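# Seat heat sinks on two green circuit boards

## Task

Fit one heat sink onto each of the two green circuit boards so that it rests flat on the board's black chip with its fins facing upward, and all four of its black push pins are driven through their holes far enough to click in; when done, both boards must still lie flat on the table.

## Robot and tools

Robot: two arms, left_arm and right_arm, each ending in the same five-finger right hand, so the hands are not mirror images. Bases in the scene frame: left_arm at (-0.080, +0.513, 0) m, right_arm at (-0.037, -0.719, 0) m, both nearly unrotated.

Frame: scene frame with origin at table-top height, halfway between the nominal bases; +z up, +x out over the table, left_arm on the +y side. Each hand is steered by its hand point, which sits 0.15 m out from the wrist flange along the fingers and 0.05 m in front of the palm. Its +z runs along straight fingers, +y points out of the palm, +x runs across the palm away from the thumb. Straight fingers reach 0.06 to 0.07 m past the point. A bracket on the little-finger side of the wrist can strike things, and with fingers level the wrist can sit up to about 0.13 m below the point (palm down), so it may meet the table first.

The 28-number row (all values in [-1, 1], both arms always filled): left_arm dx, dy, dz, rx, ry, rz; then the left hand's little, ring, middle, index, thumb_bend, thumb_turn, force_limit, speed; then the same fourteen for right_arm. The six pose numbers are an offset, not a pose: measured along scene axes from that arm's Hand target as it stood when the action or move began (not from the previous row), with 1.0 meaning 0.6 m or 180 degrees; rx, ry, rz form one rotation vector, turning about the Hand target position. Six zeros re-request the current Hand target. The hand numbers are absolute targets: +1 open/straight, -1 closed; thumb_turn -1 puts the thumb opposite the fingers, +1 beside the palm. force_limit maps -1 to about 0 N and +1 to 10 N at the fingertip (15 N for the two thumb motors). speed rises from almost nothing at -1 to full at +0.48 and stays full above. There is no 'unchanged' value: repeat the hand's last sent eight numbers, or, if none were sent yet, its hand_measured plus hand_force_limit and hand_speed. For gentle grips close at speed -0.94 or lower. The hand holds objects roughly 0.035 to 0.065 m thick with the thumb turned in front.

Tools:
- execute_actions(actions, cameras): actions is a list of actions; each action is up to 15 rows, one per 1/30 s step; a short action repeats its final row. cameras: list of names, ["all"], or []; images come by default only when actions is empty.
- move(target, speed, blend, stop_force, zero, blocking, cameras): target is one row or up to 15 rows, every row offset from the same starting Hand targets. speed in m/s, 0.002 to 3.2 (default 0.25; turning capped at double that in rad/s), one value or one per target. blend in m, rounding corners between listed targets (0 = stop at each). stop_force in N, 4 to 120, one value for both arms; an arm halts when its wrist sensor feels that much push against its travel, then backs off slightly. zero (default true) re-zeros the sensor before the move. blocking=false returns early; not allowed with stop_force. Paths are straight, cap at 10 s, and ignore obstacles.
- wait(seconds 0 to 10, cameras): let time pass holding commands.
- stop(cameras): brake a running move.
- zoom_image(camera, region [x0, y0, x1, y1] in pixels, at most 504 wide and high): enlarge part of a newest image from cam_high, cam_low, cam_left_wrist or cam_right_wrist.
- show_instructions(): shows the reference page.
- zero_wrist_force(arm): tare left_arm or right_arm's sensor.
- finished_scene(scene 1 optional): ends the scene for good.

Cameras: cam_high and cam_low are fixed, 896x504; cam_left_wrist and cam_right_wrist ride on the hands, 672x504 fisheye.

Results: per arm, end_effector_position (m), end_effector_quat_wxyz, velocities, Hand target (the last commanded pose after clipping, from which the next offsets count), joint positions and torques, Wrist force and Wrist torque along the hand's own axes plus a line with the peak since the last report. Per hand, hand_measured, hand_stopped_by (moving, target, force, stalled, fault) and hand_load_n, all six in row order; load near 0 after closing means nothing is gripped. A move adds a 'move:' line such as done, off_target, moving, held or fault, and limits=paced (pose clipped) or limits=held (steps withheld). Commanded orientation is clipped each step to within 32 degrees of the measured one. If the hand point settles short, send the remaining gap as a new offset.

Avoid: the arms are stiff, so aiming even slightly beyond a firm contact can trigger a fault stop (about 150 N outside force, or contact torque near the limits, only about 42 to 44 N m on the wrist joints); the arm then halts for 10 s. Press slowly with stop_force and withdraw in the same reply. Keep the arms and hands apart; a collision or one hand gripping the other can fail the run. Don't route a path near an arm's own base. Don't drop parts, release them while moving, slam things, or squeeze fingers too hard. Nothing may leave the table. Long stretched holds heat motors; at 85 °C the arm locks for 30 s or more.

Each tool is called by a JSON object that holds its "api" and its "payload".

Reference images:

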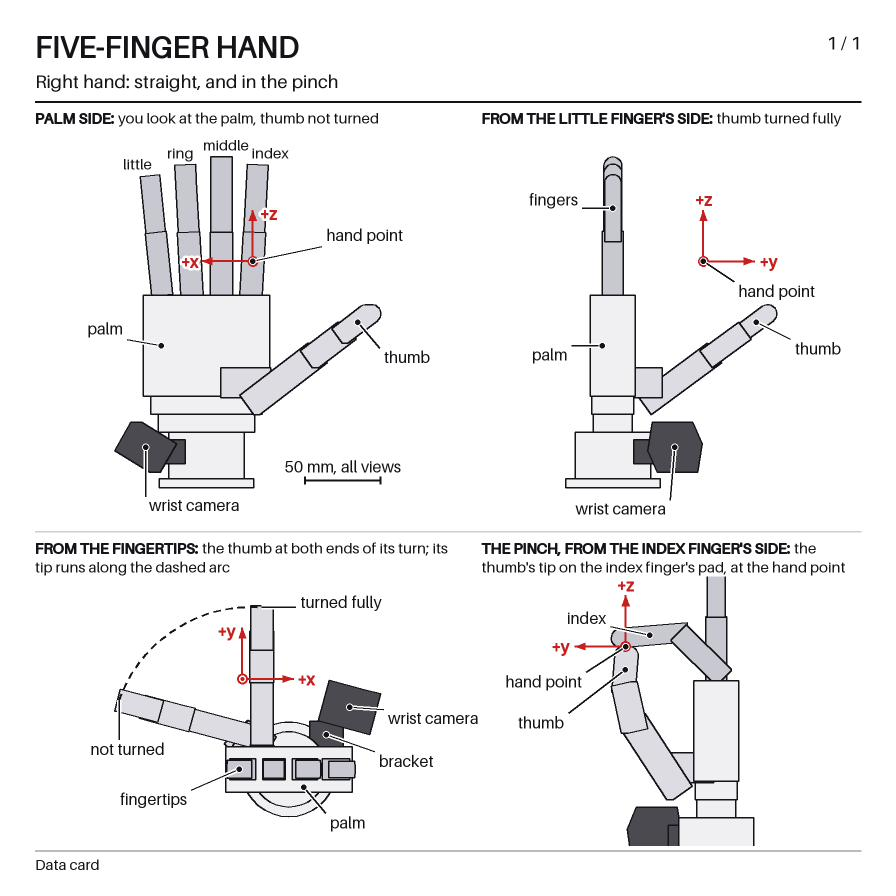

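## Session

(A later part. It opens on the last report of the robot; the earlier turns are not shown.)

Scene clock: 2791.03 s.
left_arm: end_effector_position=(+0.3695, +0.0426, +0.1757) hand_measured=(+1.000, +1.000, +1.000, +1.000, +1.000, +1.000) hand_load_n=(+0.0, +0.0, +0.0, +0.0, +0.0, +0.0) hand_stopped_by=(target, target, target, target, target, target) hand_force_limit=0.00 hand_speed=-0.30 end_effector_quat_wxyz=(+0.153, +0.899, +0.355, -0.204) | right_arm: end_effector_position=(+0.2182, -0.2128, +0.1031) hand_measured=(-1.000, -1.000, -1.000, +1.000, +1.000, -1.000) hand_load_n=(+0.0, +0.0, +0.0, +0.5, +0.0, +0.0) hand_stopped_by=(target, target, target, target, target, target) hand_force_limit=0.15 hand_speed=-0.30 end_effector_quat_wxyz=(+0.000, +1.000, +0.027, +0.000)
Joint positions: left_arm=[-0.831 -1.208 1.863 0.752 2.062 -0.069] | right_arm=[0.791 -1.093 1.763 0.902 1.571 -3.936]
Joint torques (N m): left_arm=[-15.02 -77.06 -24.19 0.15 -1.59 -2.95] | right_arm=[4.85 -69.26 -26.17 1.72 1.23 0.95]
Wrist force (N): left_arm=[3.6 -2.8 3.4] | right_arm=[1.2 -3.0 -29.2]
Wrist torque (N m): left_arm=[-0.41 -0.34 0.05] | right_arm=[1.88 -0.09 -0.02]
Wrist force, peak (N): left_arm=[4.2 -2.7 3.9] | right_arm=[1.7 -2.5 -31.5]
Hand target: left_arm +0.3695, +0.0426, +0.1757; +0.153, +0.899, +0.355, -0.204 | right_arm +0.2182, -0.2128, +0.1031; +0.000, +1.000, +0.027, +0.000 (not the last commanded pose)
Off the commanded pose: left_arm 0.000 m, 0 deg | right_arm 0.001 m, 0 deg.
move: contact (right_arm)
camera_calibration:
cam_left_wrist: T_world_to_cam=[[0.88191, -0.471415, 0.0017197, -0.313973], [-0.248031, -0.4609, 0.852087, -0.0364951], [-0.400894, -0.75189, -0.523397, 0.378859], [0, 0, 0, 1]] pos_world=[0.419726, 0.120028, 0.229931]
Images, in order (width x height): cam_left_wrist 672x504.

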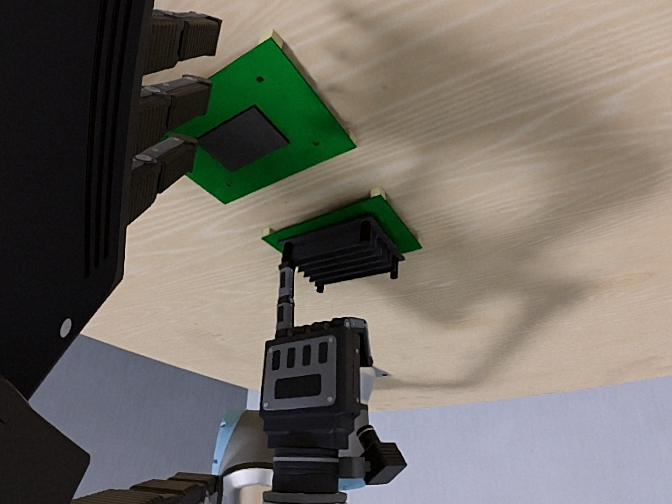

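{"api": "move", "payload": {"target": [[0,0,0,0,0,0, 1,1,1,1,1,1,0,-0.3, 0,0,-0.01,0,0,0, -1,-1,-1,1,1,-1,0.15,-0.3]], "speed": 0.004, "stop_force": 40, "zero": false, "cameras": ["cam_left_wrist"]}}

{"api": "zoom_image", "payload": {"camera": "cam_left_wrist", "region": [250, 180, 430, 320]}}

Scene clock: 2842.57 s.
left_arm: end_effector_position=(+0.3695, +0.0426, +0.1757) hand_measured=(+1.000, +1.000, +1.000, +1.000, +1.000, +1.000) hand_load_n=(+0.0, +0.0, +0.0, +0.0, +0.0, +0.0) hand_stopped_by=(target, target, target, target, target, target) hand_force_limit=0.00 hand_speed=-0.30 end_effector_quat_wxyz=(+0.153, +0.899, +0.355, -0.204) | right_arm: end_effector_position=(+0.2183, -0.2127, +0.1025) hand_measured=(-1.000, -1.000, -1.000, +1.000, +1.000, -1.000) hand_load_n=(+0.0, +0.0, +0.0, +0.5, +0.0, +0.0) hand_stopped_by=(target, target, target, target, target, target) hand_force_limit=0.15 hand_speed=-0.30 end_effector_quat_wxyz=(+0.000, +1.000, +0.027, +0.000)
Joint positions: left_arm=[-0.831 -1.208 1.863 0.752 2.062 -0.069] | right_arm=[0.791 -1.092 1.763 0.901 1.571 -3.936]
Joint torques (N m): left_arm=[-14.79 -74.9 -23.34 0.17 -1.41 -2.56] | right_arm=[4.34 -62.85 -21.53 1.64 1.32 1.2]
Wrist force (N): left_arm=[3.8 -2.8 3.8] | right_arm=[2.7 -3.7 -41.0]
Wrist torque (N m): left_arm=[-0.45 -0.37 0.06] | right_arm=[2.67 0.05 0.08]
Wrist force, peak (N): left_arm=[3.6 -3.1 4.1] | right_arm=[4.1 -4.0 -44.5]
Hand target: left_arm +0.3695, +0.0426, +0.1757; +0.153, +0.899, +0.355, -0.204 | right_arm +0.2183, -0.2127, +0.1025; +0.000, +1.000, +0.027, +0.000 (not the last commanded pose)
Off the commanded pose: left_arm 0.000 m, 0 deg | right_arm 0.005 m, 0 deg.
move: contact (right_arm)
camera_calibration:
cam_left_wrist: T_world_to_cam=[[0.88191, -0.471415, 0.0017197, -0.313973], [-0.248031, -0.4609, 0.852087, -0.0364951], [-0.400894, -0.75189, -0.523397, 0.378859], [0, 0, 0, 1]] pos_world=[0.419726, 0.120028, 0.229931]
Images, in order (width x height): cam_left_wrist 672x504.

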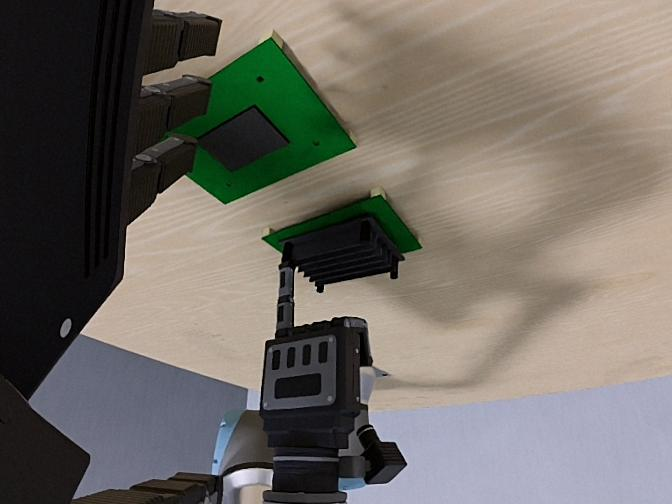

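Scaled by 2.800 from the camera's 672x504 image, which has a finer 960x720 frame.

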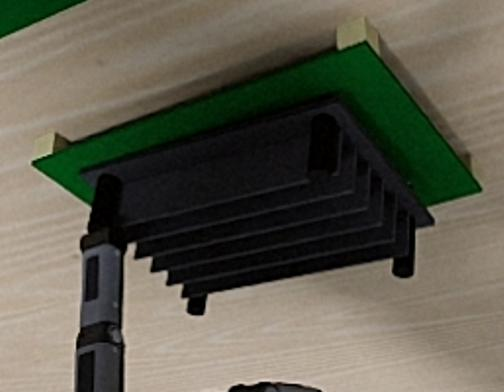

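{"api": "move", "payload": {"target": [[0,0,0,0,0,0, 1,1,1,1,1,1,0,-0.3, 0,0,0.0166,0,0,0, -1,-1,-1,1,1,-1,0.15,-0.3]], "speed": 0.01, "cameras": ["cam_left_wrist"]}}

{"api": "zoom_image", "payload": {"camera": "cam_left_wrist", "region": [250, 180, 430, 320]}}

Scene clock: 2871.07 s.
left_arm: end_effector_position=(+0.3695, +0.0426, +0.1757) hand_measured=(+1.000, +1.000, +1.000, +1.000, +1.000, +1.000) hand_load_n=(+0.0, +0.0, +0.0, -0.5, +0.0, +0.0) hand_stopped_by=(target, target, target, target, target, target) hand_force_limit=0.00 hand_speed=-0.30 end_effector_quat_wxyz=(+0.153, +0.899, +0.355, -0.204) | right_arm: end_effector_position=(+0.2183, -0.2127, +0.1122) hand_measured=(-1.000, -1.000, -1.000, +1.000, +1.000, -1.000) hand_load_n=(+0.0, +0.0, +0.0, +0.0, +0.0, +0.5) hand_stopped_by=(target, target, target, target, target, target) hand_force_limit=0.15 hand_speed=-0.30 end_effector_quat_wxyz=(+0.000, +1.000, +0.027, +0.000)
Joint positions: left_arm=[-0.831 -1.208 1.863 0.752 2.062 -0.069] | right_arm=[0.791 -1.102 1.757 0.916 1.571 -3.936]
Joint torques (N m): left_arm=[-14.28 -78.29 -24 0.1 -1.41 -2.96] | right_arm=[6.26 -85.12 -36.65 7.21 1.32 1.04]
Wrist force (N): left_arm=[3.6 -2.8 3.6] | right_arm=[0.2 -0.3 0.2]
Wrist torque (N m): left_arm=[-0.41 -0.32 0.05] | right_arm=[-0.04 -0.07 -0.09]
Wrist force, peak (N): left_arm=[3.7 -3.1 4.0] | right_arm=[3.2 -3.8 -42.3]
Hand target: left_arm +0.3695, +0.0426, +0.1757; +0.153, +0.899, +0.355, -0.204 | right_arm +0.2183, -0.2127, +0.1125; +0.000, +1.000, +0.027, +0.000
Off the commanded pose: left_arm 0.000 m, 0 deg | right_arm 0.000 m, 0 deg.
move: done
camera_calibration:
cam_left_wrist: T_world_to_cam=[[0.88191, -0.471415, 0.0017197, -0.313973], [-0.248031, -0.4609, 0.852087, -0.0364951], [-0.400894, -0.75189, -0.523397, 0.378859], [0, 0, 0, 1]] pos_world=[0.419726, 0.120028, 0.229931]
Images, in order (width x height): cam_left_wrist 672x504.

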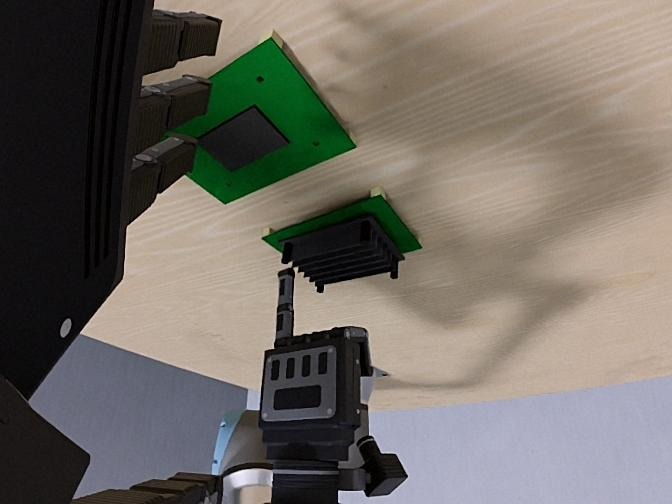

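Scaled by 2.800 from the camera's 672x504 image, which has a finer 960x720 frame.

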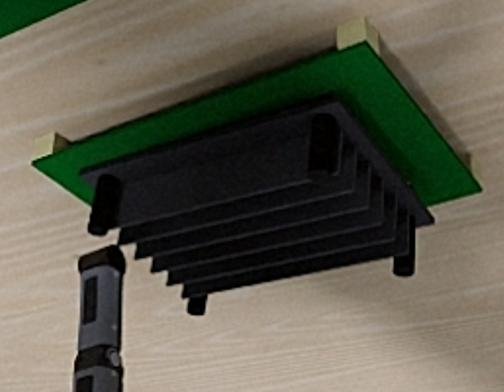

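{"api": "zoom_image", "payload": {"camera": "cam_left_wrist", "region": [255, 210, 345, 300]}}

{"api": "zoom_image", "payload": {"camera": "cam_left_wrist", "region": [335, 200, 425, 290]}}

Scaled by 5.600 from the camera's 672x504 image, which has a finer 960x720 frame.

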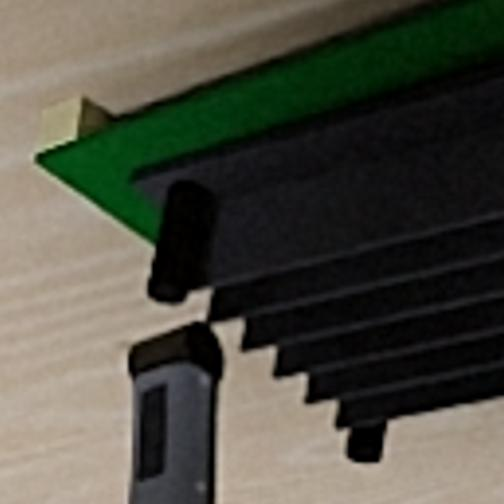

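Scaled by 5.600 from the camera's 672x504 image, which has a finer 960x720 frame.

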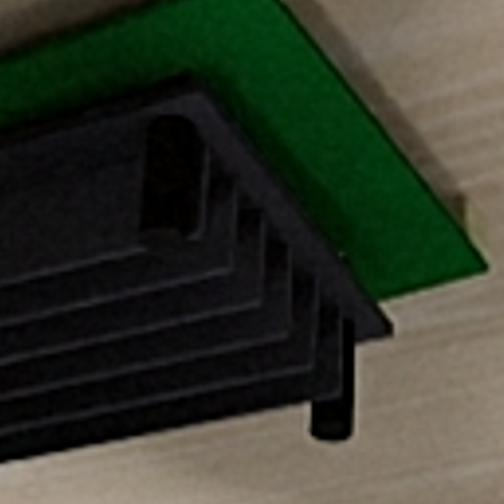

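{"api": "move", "payload": {"target": [[0,0,0,0,0,0, 1,1,1,1,1,1,0,-0.3, 0,0,0.2,0,0,0, -1,-1,-1,1,1,-1,0.15,-0.3]], "speed": 0.12}}

{"api": "move", "payload": {"target": [[0.053,-0.1995,-0.0667,0,0,-0.1539, 1,1,1,1,1,1,0,-0.3, 0,0,0,0,0,0, -1,-1,-1,1,1,-1,0.15,-0.3]], "speed": 0.12, "cameras": ["cam_left_wrist"]}}

{"api": "zoom_image", "payload": {"camera": "cam_left_wrist", "region": [230, 160, 450, 340]}}

Scene clock: 2959.00 s.
left_arm: end_effector_position=(+0.3695, +0.0426, +0.1757) hand_measured=(+1.000, +1.000, +1.000, +1.000, +1.000, +1.000) hand_load_n=(+0.0, +0.0, +0.0, +0.0, +0.0, +0.0) hand_stopped_by=(target, target, target, target, target, target) hand_force_limit=0.00 hand_speed=-0.30 end_effector_quat_wxyz=(+0.153, +0.899, +0.355, -0.204) | right_arm: end_effector_position=(+0.2182, -0.2127, +0.2323) hand_measured=(-1.000, -1.000, -1.000, +1.000, +1.000, -1.000) hand_load_n=(+0.0, +0.0, +0.0, +0.0, +0.0, +0.0) hand_stopped_by=(target, target, target, target, target, target) hand_force_limit=0.15 hand_speed=-0.30 end_effector_quat_wxyz=(+0.000, +1.000, +0.027, +0.000)
Joint positions: left_arm=[-0.831 -1.208 1.863 0.752 2.062 -0.069] | right_arm=[0.791 -1.207 1.668 1.111 1.571 -3.936]
Joint torques (N m): left_arm=[-16.56 -76.6 -25.23 0.27 -1.44 -2.72] | right_arm=[-2.14 -81.83 -40.01 6.99 0.25 -0.93]
Wrist force (N): left_arm=[3.7 -2.7 3.2] | right_arm=[-0.1 -0.3 0.5]
Wrist torque (N m): left_arm=[-0.39 -0.33 0.05] | right_arm=[-0.03 -0.03 -0.11]
Wrist force, peak (N): left_arm=[3.7 -3.1 4.2] | right_arm=[0.0 0.1 1.2]
Hand target: left_arm +0.3695, +0.0426, +0.1757; +0.153, +0.899, +0.355, -0.204 | right_arm +0.2183, -0.2127, +0.2325; +0.000, +1.000, +0.027, +0.000
Off the commanded pose: left_arm 0.000 m, 0 deg | right_arm 0.000 m, 0 deg.
move: done

Scene clock: 2961.17 s.
left_arm: end_effector_position=(+0.3927, -0.0455, +0.1461) hand_measured=(+1.000, +1.000, +1.000, +1.000, +1.000, +1.000) hand_load_n=(+0.0, +0.0, +0.0, +0.0, +0.0, +0.0) hand_stopped_by=(target, target, target, target, target, target) hand_force_limit=0.00 hand_speed=-0.30 end_effector_quat_wxyz=(+0.115, +0.948, +0.191, -0.228) | right_arm: end_effector_position=(+0.2183, -0.2127, +0.2325) hand_measured=(-1.000, -1.000, -1.000, +1.000, +1.000, -1.000) hand_load_n=(+0.0, +0.0, +0.0, +0.0, +0.0, +0.0) hand_stopped_by=(target, target, target, target, target, target) hand_force_limit=0.15 hand_speed=-0.30 end_effector_quat_wxyz=(+0.000, +1.000, +0.027, +0.000)
Joint positions: left_arm=[-0.854 -0.975 1.599 0.966 2.086 0.309] | right_arm=[0.791 -1.207 1.668 1.111 1.571 -3.936]
Joint torques (N m): left_arm=[11.13 -96.62 -24.83 0.16 2.94 -2.72] | right_arm=[-8.74 -82.38 -40.43 7.32 0.26 -1.75]
Wrist force (N): left_arm=[3.3 -2.0 3.7] | right_arm=[-0.1 -0.3 0.4]
Wrist torque (N m): left_arm=[-0.37 -0.26 0.06] | right_arm=[-0.04 -0.03 -0.11]
Wrist force, peak (N): left_arm=[4.3 0.3 5.4] | right_arm=[-0.1 -0.4 0.9]
Hand target: left_arm +0.3927, -0.0454, +0.1461; +0.115, +0.948, +0.191, -0.228 (not the last commanded pose) | right_arm +0.2183, -0.2127, +0.2325; +0.000, +1.000, +0.027, +0.000
Off the commanded pose: left_arm 0.034 m, 7 deg | right_arm 0.000 m, 0 deg.
move: held (left_arm; a check stopped the path); limits=held
pose unreachable (left arm): on one or more control steps of this call, first in action 0 (counted from 0), this arm could not follow its commanded pose, so it was not sent that pose on those steps. It may still have moved: this result reports where it is.
cause: moving toward the commanded pose would bring a part of the arm too close to another arm (a part of this arm just beyond joint 3 (elbow) and a part of the right arm just beyond its joint 4 (wrist 1), at the place that arm is still heading or pushing toward).
camera_calibration:
cam_left_wrist: T_world_to_cam=[[0.662956, -0.748654, 0.00254117, -0.302668], [-0.393259, -0.34535, 0.852103, 0.0161492], [-0.637053, -0.565906, -0.523367, 0.407597], [0, 0, 0, 1]] pos_world=[0.466667, 0.00964496, 0.200331]
Images, in order (width x height): cam_left_wrist 672x504.

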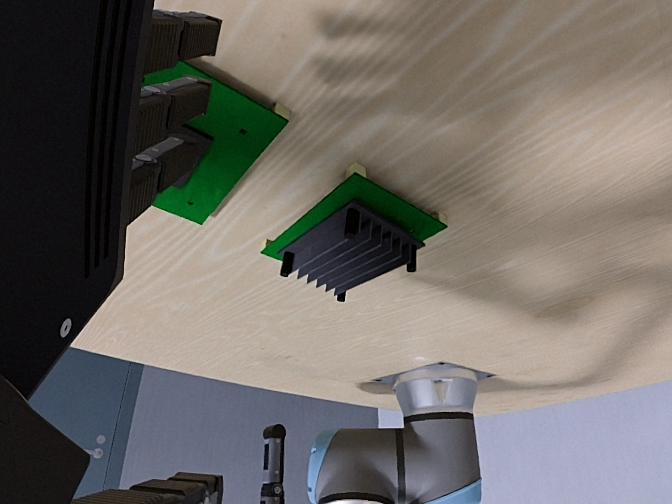

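Scaled by 2.291 from the camera's 672x504 image, which has a finer 960x720 frame.

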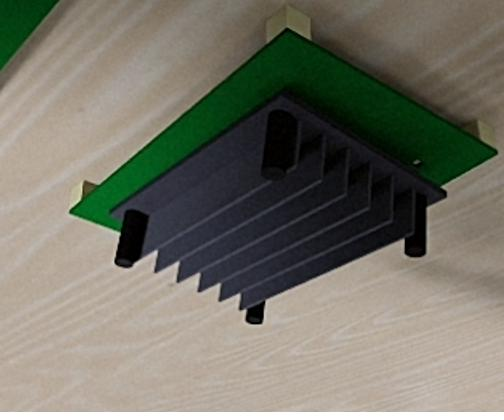

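{"api": "move", "payload": {"target": [[-0.0387,0.1467,0.0493,0,0,0.1127, 1,1,1,1,1,1,0,-0.3, 0,0,0,0,0,0, -1,-1,-1,1,1,-1,0.15,-0.3]], "speed": 0.15}}

{"api": "move", "payload": {"target": [[0,0,0,0,0,0, 1,1,1,1,1,1,0,-0.3, 0.1637,-0.1035,-0.162,0,0,0, -1,-1,-1,1,1,-1,0.15,-0.3]], "speed": 0.12, "cameras": ["cam_left_wrist"]}}

{"api": "zoom_image", "payload": {"camera": "cam_left_wrist", "region": [320, 200, 440, 320]}}

Scene clock: 3031.23 s.
left_arm: end_effector_position=(+0.3695, +0.0426, +0.1757) hand_measured=(+1.000, +1.000, +1.000, +1.000, +1.000, +1.000) hand_load_n=(+0.0, +0.0, +0.0, +0.0, +0.0, +0.0) hand_stopped_by=(target, target, target, target, target, target) hand_force_limit=0.00 hand_speed=-0.30 end_effector_quat_wxyz=(+0.153, +0.900, +0.355, -0.204) | right_arm: end_effector_position=(+0.2183, -0.2127, +0.2325) hand_measured=(-1.000, -1.000, -1.000, +1.000, +1.000, -1.000) hand_load_n=(+0.5, +0.5, +0.0, -0.5, +0.0, +0.0) hand_stopped_by=(target, target, target, target, target, target) hand_force_limit=0.15 hand_speed=-0.30 end_effector_quat_wxyz=(+0.000, +1.000, +0.027, +0.000)
Joint positions: left_arm=[-0.831 -1.208 1.863 0.752 2.062 -0.068] | right_arm=[0.791 -1.207 1.668 1.111 1.571 -3.936]
Joint torques (N m): left_arm=[-13.36 -81.6 -23.65 0.51 -1.08 -3.48] | right_arm=[-9.11 -82.32 -40.02 7.16 0.21 -1.7]
Wrist force (N): left_arm=[3.7 -3.0 3.4] | right_arm=[-0.1 -0.2 0.1]
Wrist torque (N m): left_arm=[-0.44 -0.34 0.05] | right_arm=[0.00 -0.02 -0.10]
Wrist force, peak (N): left_arm=[4.0 -2.8 3.8] | right_arm=[-0.2 -1.0 0.5]
Hand target: left_arm +0.3695, +0.0426, +0.1757; +0.153, +0.899, +0.355, -0.204 | right_arm +0.2183, -0.2127, +0.2325; +0.000, +1.000, +0.027, +0.000
Off the commanded pose: left_arm 0.000 m, 0 deg | right_arm 0.000 m, 0 deg.
move: done

Scene clock: 3033.07 s.
left_arm: end_effector_position=(+0.3695, +0.0426, +0.1757) hand_measured=(+1.000, +1.000, +1.000, +1.000, +1.000, +1.000) hand_load_n=(+0.0, +0.0, +0.0, +0.0, +0.0, +0.0) hand_stopped_by=(target, target, target, target, target, target) hand_force_limit=0.00 hand_speed=-0.30 end_effector_quat_wxyz=(+0.153, +0.899, +0.355, -0.204) | right_arm: end_effector_position=(+0.3163, -0.2747, +0.1354) hand_measured=(-1.000, -1.000, -1.000, +1.000, +1.000, -1.000) hand_load_n=(+0.5, +0.0, +0.0, +0.0, +0.0, +0.0) hand_stopped_by=(target, target, target, target, target, target) hand_force_limit=0.15 hand_speed=-0.30 end_effector_quat_wxyz=(+0.000, +1.000, +0.027, +0.000)
Joint positions: left_arm=[-0.831 -1.208 1.863 0.752 2.062 -0.068] | right_arm=[0.608 -1.127 1.746 0.953 1.571 -4.12]
Joint torques (N m): left_arm=[-17.53 -77.31 -24.67 0.16 -1.65 -3.17] | right_arm=[-8.69 -50.7 -19.05 0.1 -2.4 -2.27]
Wrist force (N): left_arm=[3.2 -2.8 3.1] | right_arm=[-0.3 -0.6 0.5]
Wrist torque (N m): left_arm=[-0.39 -0.27 0.02] | right_arm=[-0.10 0.02 0.07]
Wrist force, peak (N): left_arm=[4.1 -2.7 3.8] | right_arm=[0.3 -0.1 1.0]
Hand target: left_arm +0.3695, +0.0426, +0.1757; +0.153, +0.899, +0.355, -0.204 | right_arm +0.3165, -0.2748, +0.1353; +0.000, +1.000, +0.027, +0.000
Off the commanded pose: left_arm 0.000 m, 0 deg | right_arm 0.000 m, 0 deg.
move: done
camera_calibration:
cam_left_wrist: T_world_to_cam=[[0.881608, -0.471976, 0.00259274, -0.313892], [-0.248934, -0.460304, 0.852146, -0.0362273], [-0.400999, -0.751904, -0.523298, 0.378841], [0, 0, 0, 1]] pos_world=[0.419626, 0.120027, 0.229932]
Images, in order (width x height): cam_left_wrist 672x504.

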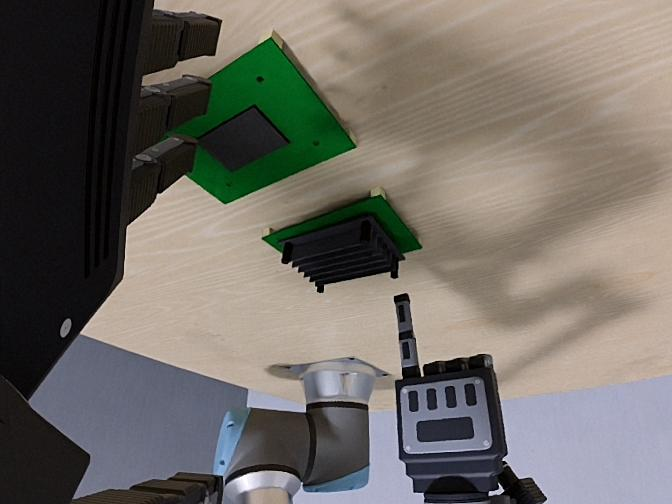

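Scaled by 4.200 from the camera's 672x504 image, which has a finer 960x720 frame.

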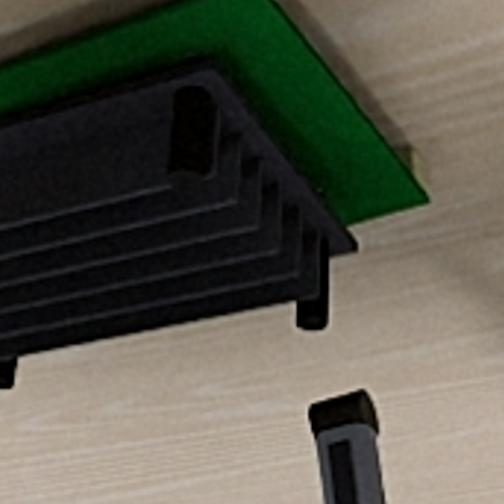

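{"api": "move", "payload": {"target": [[0,0,0,0,0,0, 1,1,1,1,1,1,0,-0.3, -0.0025,0.0017,-0.0253,0,0,0, -1,-1,-1,1,1,-1,0.15,-0.3],[0,0,0,0,0,0, 1,1,1,1,1,1,0,-0.3, -0.0025,0.0017,-0.055,0,0,0, -1,-1,-1,1,1,-1,0.15,-0.3]], "speed": [0.03,0.006], "stop_force": 7, "cameras": ["cam_left_wrist"]}}

{"api": "zoom_image", "payload": {"camera": "cam_left_wrist", "region": [320, 200, 440, 320]}}

Scene clock: 3060.80 s.
left_arm: end_effector_position=(+0.3695, +0.0426, +0.1757) hand_measured=(+1.000, +1.000, +1.000, +1.000, +1.000, +1.000) hand_load_n=(+0.0, +0.0, +0.0, +0.0, +0.0, +0.0) hand_stopped_by=(target, target, target, target, target, target) hand_force_limit=0.00 hand_speed=-0.30 end_effector_quat_wxyz=(+0.153, +0.899, +0.355, -0.204) | right_arm: end_effector_position=(+0.3150, -0.2738, +0.1125) hand_measured=(-1.000, -1.000, -1.000, +1.000, +1.000, -1.000) hand_load_n=(+0.0, +0.0, +0.0, -2.0, +0.0, +0.0) hand_stopped_by=(target, target, target, target, target, target) hand_force_limit=0.15 hand_speed=-0.30 end_effector_quat_wxyz=(+0.000, +1.000, +0.027, +0.000)
Joint positions: left_arm=[-0.831 -1.208 1.863 0.752 2.062 -0.068] | right_arm=[0.61 -1.104 1.76 0.916 1.571 -4.118]
Joint torques (N m): left_arm=[-13.51 -78.54 -24.64 -0.1 -1.65 -2.78] | right_arm=[8.23 -83.06 -34.41 5.78 -1.85 1.17]
Wrist force (N): left_arm=[3.7 -2.7 3.3] | right_arm=[0.3 0.9 -6.4]
Wrist torque (N m): left_arm=[-0.39 -0.34 0.05] | right_arm=[0.31 0.03 0.12]
Wrist force, peak (N): left_arm=[3.8 -3.5 3.6] | right_arm=[1.5 0.7 -9.4]
Hand target: left_arm +0.3695, +0.0426, +0.1757; +0.153, +0.899, +0.355, -0.204 | right_arm +0.3150, -0.2738, +0.1125; +0.000, +1.000, +0.027, +0.000 (not the last commanded pose)
Off the commanded pose: left_arm 0.000 m, 0 deg | right_arm 0.010 m, 0 deg.
move: contact (right_arm); path passed 1 of 2 targets
camera_calibration:
cam_left_wrist: T_world_to_cam=[[0.881608, -0.471976, 0.00259274, -0.313892], [-0.248934, -0.460304, 0.852146, -0.0362273], [-0.400999, -0.751904, -0.523298, 0.378841], [0, 0, 0, 1]] pos_world=[0.419626, 0.120027, 0.229932]
Images, in order (width x height): cam_left_wrist 672x504.

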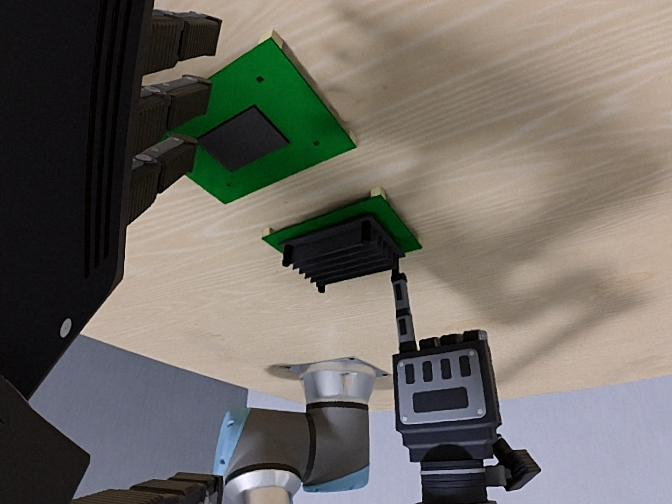

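Scaled by 4.200 from the camera's 672x504 image, which has a finer 960x720 frame.

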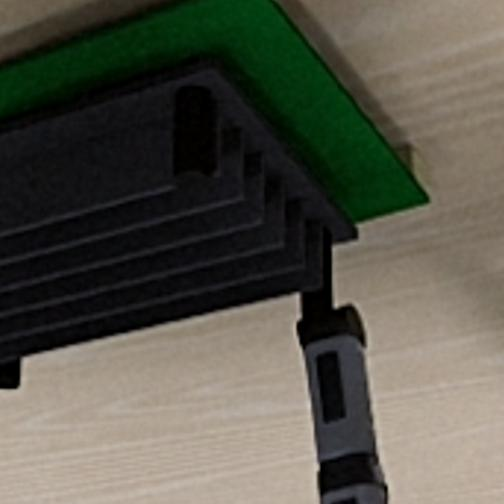

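{"api": "move", "payload": {"target": [[0,0,0,0,0,0, 1,1,1,1,1,1,0,-0.3, 0,0,-0.02,0,0,0, -1,-1,-1,1,1,-1,0.15,-0.3]], "speed": 0.005, "stop_force": 20, "zero": false, "cameras": ["cam_left_wrist"]}}

{"api": "zoom_image", "payload": {"camera": "cam_left_wrist", "region": [320, 200, 440, 320]}}

Scene clock: 3076.40 s.
left_arm: end_effector_position=(+0.3695, +0.0426, +0.1757) hand_measured=(+1.000, +1.000, +1.000, +1.000, +1.000, +1.000) hand_load_n=(-0.5, +0.0, +0.0, +0.0, +0.0, +0.0) hand_stopped_by=(target, target, target, target, target, target) hand_force_limit=0.00 hand_speed=-0.30 end_effector_quat_wxyz=(+0.153, +0.899, +0.355, -0.204) | right_arm: end_effector_position=(+0.3150, -0.2738, +0.1059) hand_measured=(-1.000, -1.000, -1.000, +1.000, +1.000, -1.000) hand_load_n=(+0.0, +0.0, +0.0, -0.5, +0.0, +0.0) hand_stopped_by=(target, target, target, target, target, target) hand_force_limit=0.15 hand_speed=-0.30 end_effector_quat_wxyz=(+0.000, +1.000, +0.027, +0.000)
Joint positions: left_arm=[-0.831 -1.208 1.863 0.752 2.062 -0.068] | right_arm=[0.61 -1.098 1.764 0.905 1.571 -4.118]
Joint torques (N m): left_arm=[-16.12 -77.12 -24.21 -0.04 -1.59 -3.02] | right_arm=[5.09 -74.19 -29.73 1.63 -1.61 1.23]
Wrist force (N): left_arm=[3.2 -2.5 3.3] | right_arm=[1.7 -0.3 -21.7]
Wrist torque (N m): left_arm=[-0.36 -0.27 0.03] | right_arm=[1.19 0.02 0.19]
Wrist force, peak (N): left_arm=[3.8 -3.4 3.8] | right_arm=[1.7 -0.2 -24.6]
Hand target: left_arm +0.3695, +0.0426, +0.1757; +0.153, +0.899, +0.355, -0.204 | right_arm +0.3150, -0.2738, +0.1059; +0.000, +1.000, +0.027, +0.000 (not the last commanded pose)
Off the commanded pose: left_arm 0.000 m, 0 deg | right_arm 0.005 m, 0 deg.
move: contact (right_arm)
camera_calibration:
cam_left_wrist: T_world_to_cam=[[0.881608, -0.471976, 0.00259274, -0.313892], [-0.248934, -0.460304, 0.852146, -0.0362273], [-0.400999, -0.751904, -0.523298, 0.378841], [0, 0, 0, 1]] pos_world=[0.419626, 0.120027, 0.229932]
Images, in order (width x height): cam_left_wrist 672x504.

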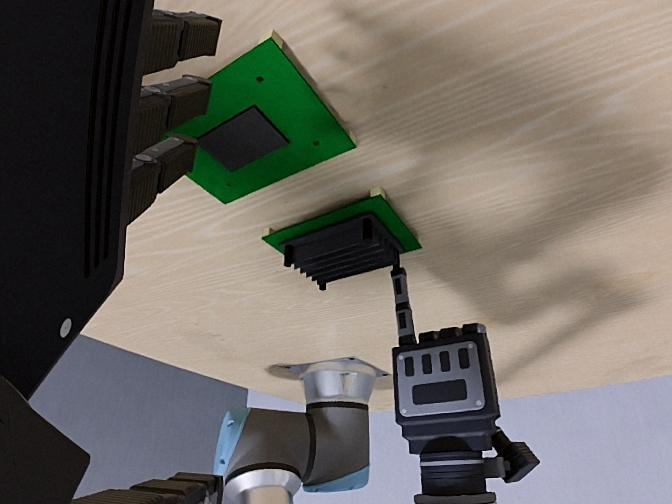

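Scaled by 4.200 from the camera's 672x504 image, which has a finer 960x720 frame.

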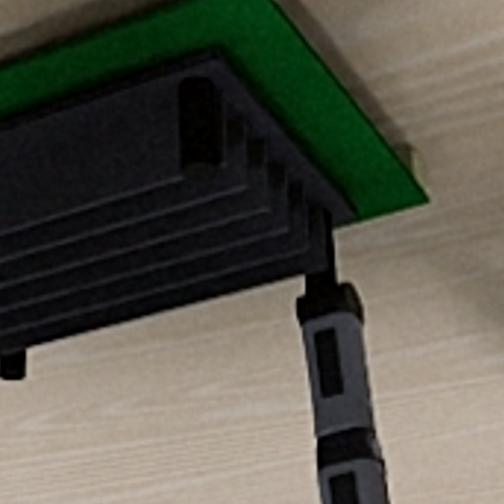

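{"api": "zoom_image", "payload": {"camera": "cam_left_wrist", "region": [250, 180, 430, 320]}}

Scaled by 2.800 from the camera's 672x504 image, which has a finer 960x720 frame.

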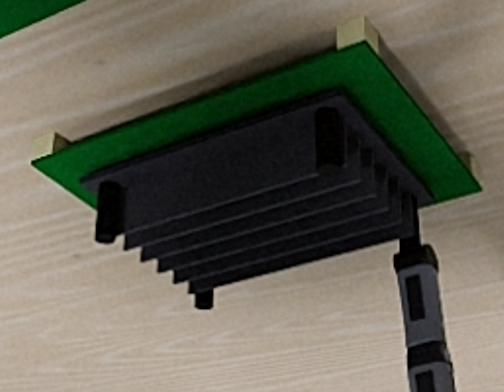

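{"api": "move", "payload": {"target": [[0,0,0,0,0,0, 1,1,1,1,1,1,0,-0.3, 0,0,-0.015,0,0,0, -1,-1,-1,1,1,-1,0.15,-0.3]], "speed": 0.005, "stop_force": 32, "zero": false, "cameras": ["cam_left_wrist"]}}

{"api": "zoom_image", "payload": {"camera": "cam_left_wrist", "region": [250, 180, 430, 320]}}

Scene clock: 3103.90 s.
left_arm: end_effector_position=(+0.3695, +0.0426, +0.1757) hand_measured=(+1.000, +1.000, +1.000, +1.000, +1.000, +1.000) hand_load_n=(+0.0, +0.0, +0.0, +0.0, +0.0, +0.0) hand_stopped_by=(target, target, target, target, target, target) hand_force_limit=0.00 hand_speed=-0.30 end_effector_quat_wxyz=(+0.153, +0.899, +0.355, -0.204) | right_arm: end_effector_position=(+0.3151, -0.2737, +0.1054) hand_measured=(-1.000, -1.000, -1.000, +1.000, +1.000, -1.000) hand_load_n=(+0.0, +0.5, +0.0, -0.5, +0.0, +0.0) hand_stopped_by=(target, target, target, target, target, target) hand_force_limit=0.15 hand_speed=-0.30 end_effector_quat_wxyz=(+0.000, +1.000, +0.027, +0.000)
Joint positions: left_arm=[-0.831 -1.208 1.863 0.752 2.062 -0.068] | right_arm=[0.61 -1.097 1.764 0.904 1.571 -4.118]
Joint torques (N m): left_arm=[-15.78 -78.98 -24.05 0.48 -1.62 -3.06] | right_arm=[4.7 -67.7 -25.68 1.55 -1.8 1.27]
Wrist force (N): left_arm=[3.5 -2.8 3.5] | right_arm=[3.8 -0.4 -33.3]
Wrist torque (N m): left_arm=[-0.43 -0.33 0.04] | right_arm=[1.89 0.06 0.32]
Wrist force, peak (N): left_arm=[3.8 -3.1 3.8] | right_arm=[4.4 0.0 -37.0]
Hand target: left_arm +0.3695, +0.0426, +0.1757; +0.153, +0.899, +0.355, -0.204 | right_arm +0.3151, -0.2737, +0.1054; +0.000, +1.000, +0.027, +0.000 (not the last commanded pose)
Off the commanded pose: left_arm 0.000 m, 0 deg | right_arm 0.008 m, 0 deg.
move: contact (right_arm)
camera_calibration:
cam_left_wrist: T_world_to_cam=[[0.881608, -0.471976, 0.00259274, -0.313892], [-0.248934, -0.460304, 0.852146, -0.0362273], [-0.400999, -0.751904, -0.523298, 0.378841], [0, 0, 0, 1]] pos_world=[0.419626, 0.120027, 0.229932]
Images, in order (width x height): cam_left_wrist 672x504.

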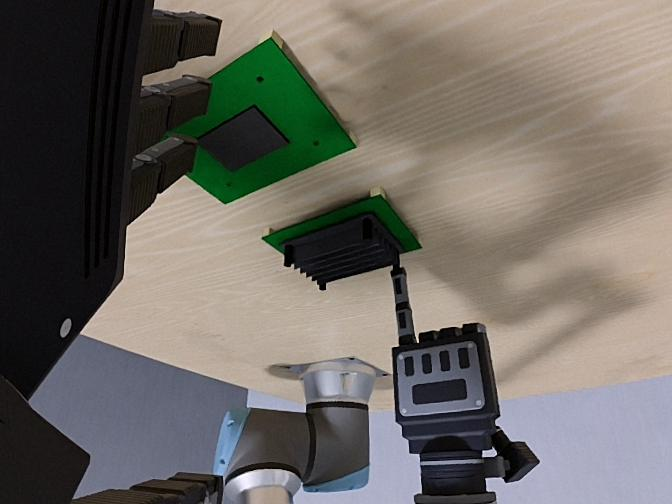

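Scaled by 2.800 from the camera's 672x504 image, which has a finer 960x720 frame.

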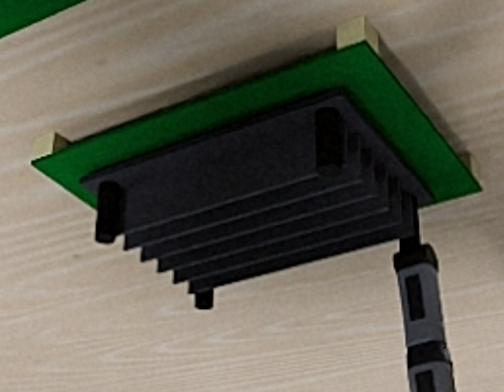

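{"api": "move", "payload": {"target": [[0,0,0,0,0,0, 1,1,1,1,1,1,0,-0.3, 0,0,0.025,0,0,0, -1,-1,-1,1,1,-1,0.15,-0.3]], "speed": 0.01, "cameras": ["cam_left_wrist"]}}

{"api": "zoom_image", "payload": {"camera": "cam_left_wrist", "region": [250, 180, 430, 320]}}

{"api": "zoom_image", "payload": {"camera": "cam_left_wrist", "region": [335, 200, 425, 290]}}

{"api": "zoom_image", "payload": {"camera": "cam_left_wrist", "region": [255, 210, 345, 300]}}

Scene clock: 3119.90 s.
left_arm: end_effector_position=(+0.3695, +0.0426, +0.1757) hand_measured=(+1.000, +1.000, +1.000, +1.000, +1.000, +1.000) hand_load_n=(+0.0, +0.0, +0.0, +0.0, +0.0, +0.0) hand_stopped_by=(target, target, target, target, target, target) hand_force_limit=0.00 hand_speed=-0.30 end_effector_quat_wxyz=(+0.153, +0.899, +0.355, -0.204) | right_arm: end_effector_position=(+0.3151, -0.2737, +0.1202) hand_measured=(-1.000, -1.000, -1.000, +1.000, +1.000, -1.000) hand_load_n=(+0.0, +0.0, +0.0, +0.0, +0.0, +0.0) hand_stopped_by=(target, target, target, target, target, target) hand_force_limit=0.15 hand_speed=-0.30 end_effector_quat_wxyz=(+0.000, +1.000, +0.027, +0.000)
Joint positions: left_arm=[-0.831 -1.208 1.863 0.752 2.062 -0.068] | right_arm=[0.61 -1.112 1.755 0.928 1.571 -4.118]
Joint torques (N m): left_arm=[-15.03 -76.07 -24.35 -0.1 -1.53 -2.69] | right_arm=[4.96 -87.41 -36.76 7.1 -1.51 1]
Wrist force (N): left_arm=[3.5 -2.9 3.3] | right_arm=[0.0 -0.1 0.2]
Wrist torque (N m): left_arm=[-0.43 -0.32 0.04] | right_arm=[0.00 -0.02 0.11]
Wrist force, peak (N): left_arm=[4.1 -2.9 3.6] | right_arm=[3.9 -0.2 -33.6]
Hand target: left_arm +0.3695, +0.0426, +0.1757; +0.153, +0.899, +0.355, -0.204 | right_arm +0.3151, -0.2737, +0.1204; +0.000, +1.000, +0.027, +0.000
Off the commanded pose: left_arm 0.000 m, 0 deg | right_arm 0.000 m, 0 deg.
move: done
camera_calibration:
cam_left_wrist: T_world_to_cam=[[0.881608, -0.471976, 0.00259274, -0.313892], [-0.248934, -0.460304, 0.852146, -0.0362273], [-0.400999, -0.751904, -0.523298, 0.378841], [0, 0, 0, 1]] pos_world=[0.419626, 0.120027, 0.229932]
Images, in order (width x height): cam_left_wrist 672x504.

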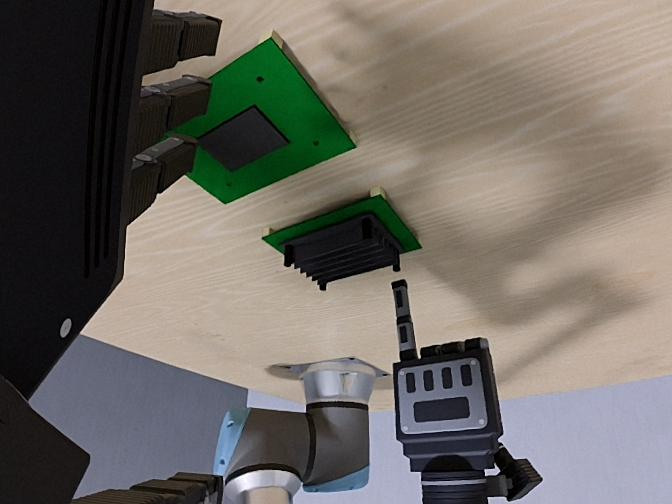

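Scaled by 2.800 from the camera's 672x504 image, which has a finer 960x720 frame.

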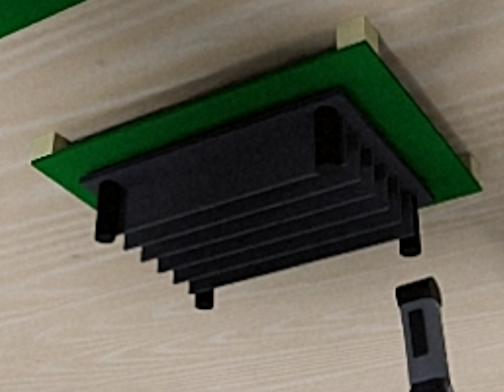

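Scaled by 5.600 from the camera's 672x504 image, which has a finer 960x720 frame.

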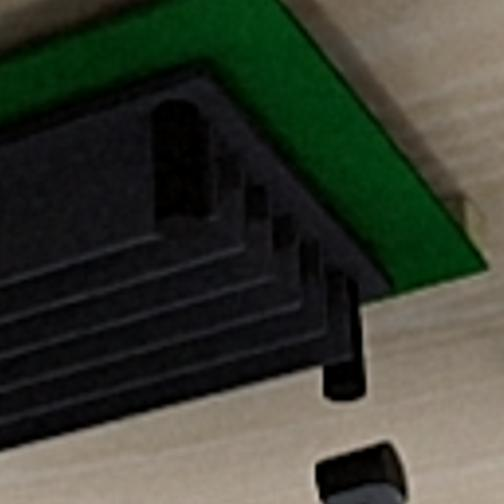

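Scaled by 5.600 from the camera's 672x504 image, which has a finer 960x720 frame.

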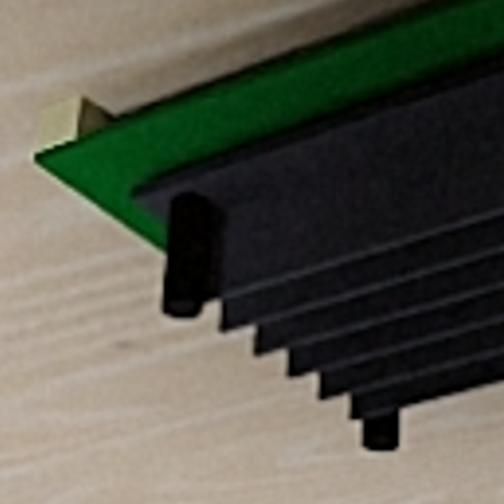

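{"api": "move", "payload": {"target": [[0,0,0,0,0,0, 1,1,1,1,1,1,0,-0.3, 0,0,0.025,0,0,0, -1,-1,-1,1,1,-1,0.15,-0.3],[0,0,0,0,0,0, 1,1,1,1,1,1,0,-0.3, -0.0025,0.114,0.025,0,0,0, -1,-1,-1,1,1,-1,0.15,-0.3],[0,0,0,0,0,0, 1,1,1,1,1,1,0,-0.3, -0.0025,0.114,-0.014,0,0,0, -1,-1,-1,1,1,-1,0.15,-0.3]], "speed": 0.06, "blend": [0.005,0.005,0], "cameras": ["cam_left_wrist"]}}

{"api": "zoom_image", "payload": {"camera": "cam_left_wrist", "region": [310, 190, 430, 310]}}

Scene clock: 3168.50 s.
left_arm: end_effector_position=(+0.3695, +0.0426, +0.1757) hand_measured=(+1.000, +1.000, +1.000, +1.000, +1.000, +1.000) hand_load_n=(+0.0, +0.0, +0.0, +0.0, +0.0, +0.0) hand_stopped_by=(target, target, target, target, target, target) hand_force_limit=0.00 hand_speed=-0.30 end_effector_quat_wxyz=(+0.153, +0.899, +0.355, -0.204) | right_arm: end_effector_position=(+0.3136, -0.2053, +0.1122) hand_measured=(-1.000, -1.000, -1.000, +1.000, +1.000, -1.000) hand_load_n=(+0.0, +0.0, +0.0, +0.0, +0.0, +0.0) hand_stopped_by=(target, target, target, target, target, target) hand_force_limit=0.15 hand_speed=-0.30 end_effector_quat_wxyz=(+0.000, +1.000, +0.027, +0.000)
Joint positions: left_arm=[-0.831 -1.208 1.863 0.752 2.062 -0.068] | right_arm=[0.694 -1.028 1.635 0.964 1.571 -4.034]
Joint torques (N m): left_arm=[-16.32 -79.36 -24 0.55 -1.21 -2.91] | right_arm=[9.18 -57.7 -19.49 0.45 2.52 1.95]
Wrist force (N): left_arm=[3.5 -2.8 3.5] | right_arm=[0.3 -0.4 0.2]
Wrist torque (N m): left_arm=[-0.43 -0.31 0.04] | right_arm=[-0.04 -0.07 -0.08]
Wrist force, peak (N): left_arm=[3.8 -3.1 3.9] | right_arm=[0.1 -0.3 1.0]
Hand target: left_arm +0.3695, +0.0426, +0.1757; +0.153, +0.899, +0.355, -0.204 | right_arm +0.3136, -0.2053, +0.1120; +0.000, +1.000, +0.027, +0.000
Off the commanded pose: left_arm 0.000 m, 0 deg | right_arm 0.000 m, 0 deg.
move: done
camera_calibration:
cam_left_wrist: T_world_to_cam=[[0.881608, -0.471976, 0.00259274, -0.313892], [-0.248934, -0.460304, 0.852146, -0.0362273], [-0.400999, -0.751904, -0.523298, 0.378841], [0, 0, 0, 1]] pos_world=[0.419626, 0.120027, 0.229932]
Images, in order (width x height): cam_left_wrist 672x504.

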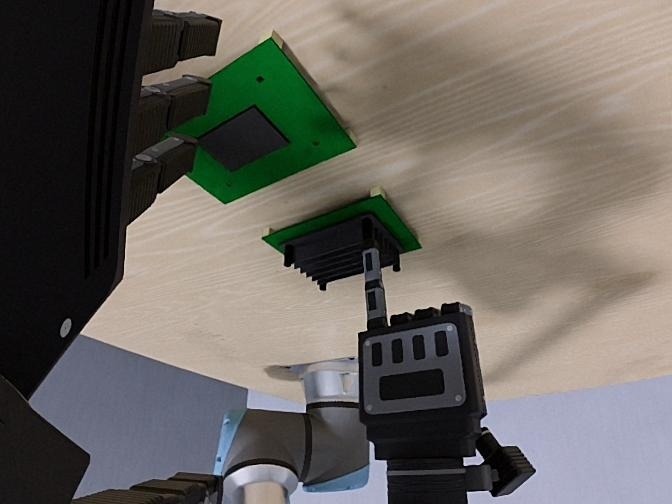

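Scaled by 4.200 from the camera's 672x504 image, which has a finer 960x720 frame.

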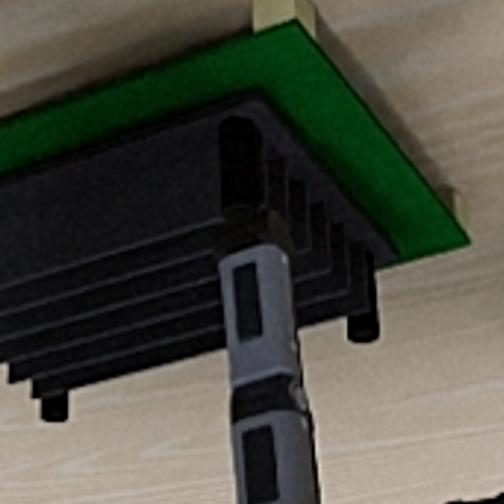

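{"api": "move", "payload": {"target": [[0,0,0,0,0,0, 1,1,1,1,1,1,0,-0.3, 0,0,-0.03,0,0,0, -1,-1,-1,1,1,-1,0.15,-0.3]], "speed": 0.006, "stop_force": 6}}

{"api": "move", "payload": {"target": [[0,0,0,0,0,0, 1,1,1,1,1,1,0,-0.3, 0,0,-0.02,0,0,0, -1,-1,-1,1,1,-1,0.15,-0.3]], "speed": 0.005, "stop_force": 14, "zero": false, "cameras": ["cam_left_wrist"]}}

{"api": "zoom_image", "payload": {"camera": "cam_left_wrist", "region": [310, 190, 430, 310]}}

Scene clock: 3183.27 s.
left_arm: end_effector_position=(+0.3695, +0.0426, +0.1757) hand_measured=(+1.000, +1.000, +1.000, +1.000, +1.000, +1.000) hand_load_n=(+0.0, +0.0, +0.0, +0.0, +0.0, +0.0) hand_stopped_by=(target, target, target, target, target, target) hand_force_limit=0.00 hand_speed=-0.30 end_effector_quat_wxyz=(+0.153, +0.899, +0.355, -0.204) | right_arm: end_effector_position=(+0.3136, -0.2053, +0.1064) hand_measured=(-1.000, -1.000, -1.000, +1.000, +1.000, -1.000) hand_load_n=(+0.0, +0.0, +0.0, +0.0, +0.0, +0.0) hand_stopped_by=(target, target, target, target, target, target) hand_force_limit=0.15 hand_speed=-0.30 end_effector_quat_wxyz=(+0.000, +1.000, +0.027, +0.000)
Joint positions: left_arm=[-0.831 -1.208 1.863 0.752 2.062 -0.068] | right_arm=[0.694 -1.023 1.638 0.955 1.571 -4.034]
Joint torques (N m): left_arm=[-17.44 -76.66 -24.79 0.24 -1.43 -3.11] | right_arm=[6.85 -89.59 -34.56 5.83 2.32 1.78]
Wrist force (N): left_arm=[3.2 -3.0 3.6] | right_arm=[0.4 -1.2 -6.6]
Wrist torque (N m): left_arm=[-0.46 -0.27 0.01] | right_arm=[0.45 -0.06 -0.07]
Wrist force, peak (N): left_arm=[4.2 -2.9 3.4] | right_arm=[0.9 -1.9 -10.4]
Hand target: left_arm +0.3695, +0.0426, +0.1757; +0.153, +0.899, +0.355, -0.204 | right_arm +0.3136, -0.2053, +0.1064; +0.000, +1.000, +0.027, +0.000 (not the last commanded pose)
Off the commanded pose: left_arm 0.000 m, 0 deg | right_arm 0.012 m, 0 deg.
move: contact (right_arm)

Scene clock: 3184.80 s.
left_arm: end_effector_position=(+0.3695, +0.0426, +0.1757) hand_measured=(+1.000, +1.000, +1.000, +1.000, +1.000, +1.000) hand_load_n=(+0.0, +0.0, +0.0, +0.0, -0.5, +0.0) hand_stopped_by=(target, target, target, target, target, target) hand_force_limit=0.00 hand_speed=-0.30 end_effector_quat_wxyz=(+0.153, +0.899, +0.355, -0.204) | right_arm: end_effector_position=(+0.3137, -0.2052, +0.1060) hand_measured=(-1.000, -1.000, -1.000, +1.000, +1.000, -1.000) hand_load_n=(+0.0, +0.0, +0.0, +0.0, +0.0, +0.0) hand_stopped_by=(target, target, target, target, target, target) hand_force_limit=0.15 hand_speed=-0.30 end_effector_quat_wxyz=(+0.000, +1.000, +0.027, +0.000)
Joint positions: left_arm=[-0.831 -1.208 1.863 0.752 2.062 -0.068] | right_arm=[0.694 -1.022 1.639 0.954 1.571 -4.034]
Joint torques (N m): left_arm=[-15.86 -77.51 -24.44 0.14 -1.34 -2.53] | right_arm=[7.31 -83.7 -32.99 3.92 2.51 1.76]
Wrist force (N): left_arm=[3.7 -2.9 3.4] | right_arm=[0.1 -0.4 -15.5]
Wrist torque (N m): left_arm=[-0.43 -0.34 0.05] | right_arm=[0.91 -0.15 -0.09]
Wrist force, peak (N): left_arm=[3.8 -2.8 3.9] | right_arm=[1.1 -0.5 -19.0]
Hand target: left_arm +0.3695, +0.0426, +0.1757; +0.153, +0.899, +0.355, -0.204 | right_arm +0.3137, -0.2052, +0.1060; +0.000, +1.000, +0.027, +0.000 (not the last commanded pose)
Off the commanded pose: left_arm 0.000 m, 0 deg | right_arm 0.012 m, 0 deg.
move: contact (right_arm)
camera_calibration:
cam_left_wrist: T_world_to_cam=[[0.881608, -0.471976, 0.00259274, -0.313892], [-0.248934, -0.460304, 0.852146, -0.0362273], [-0.400999, -0.751904, -0.523298, 0.378841], [0, 0, 0, 1]] pos_world=[0.419626, 0.120027, 0.229932]
Images, in order (width x height): cam_left_wrist 672x504.

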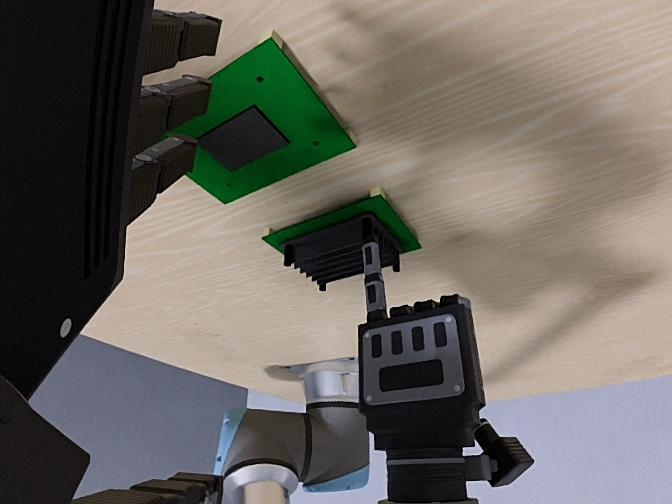

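Scaled by 4.200 from the camera's 672x504 image, which has a finer 960x720 frame.

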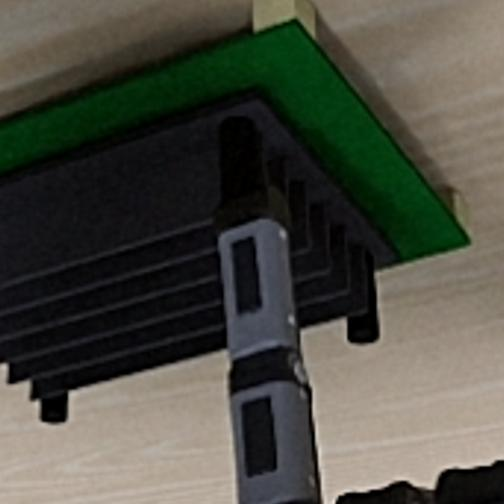

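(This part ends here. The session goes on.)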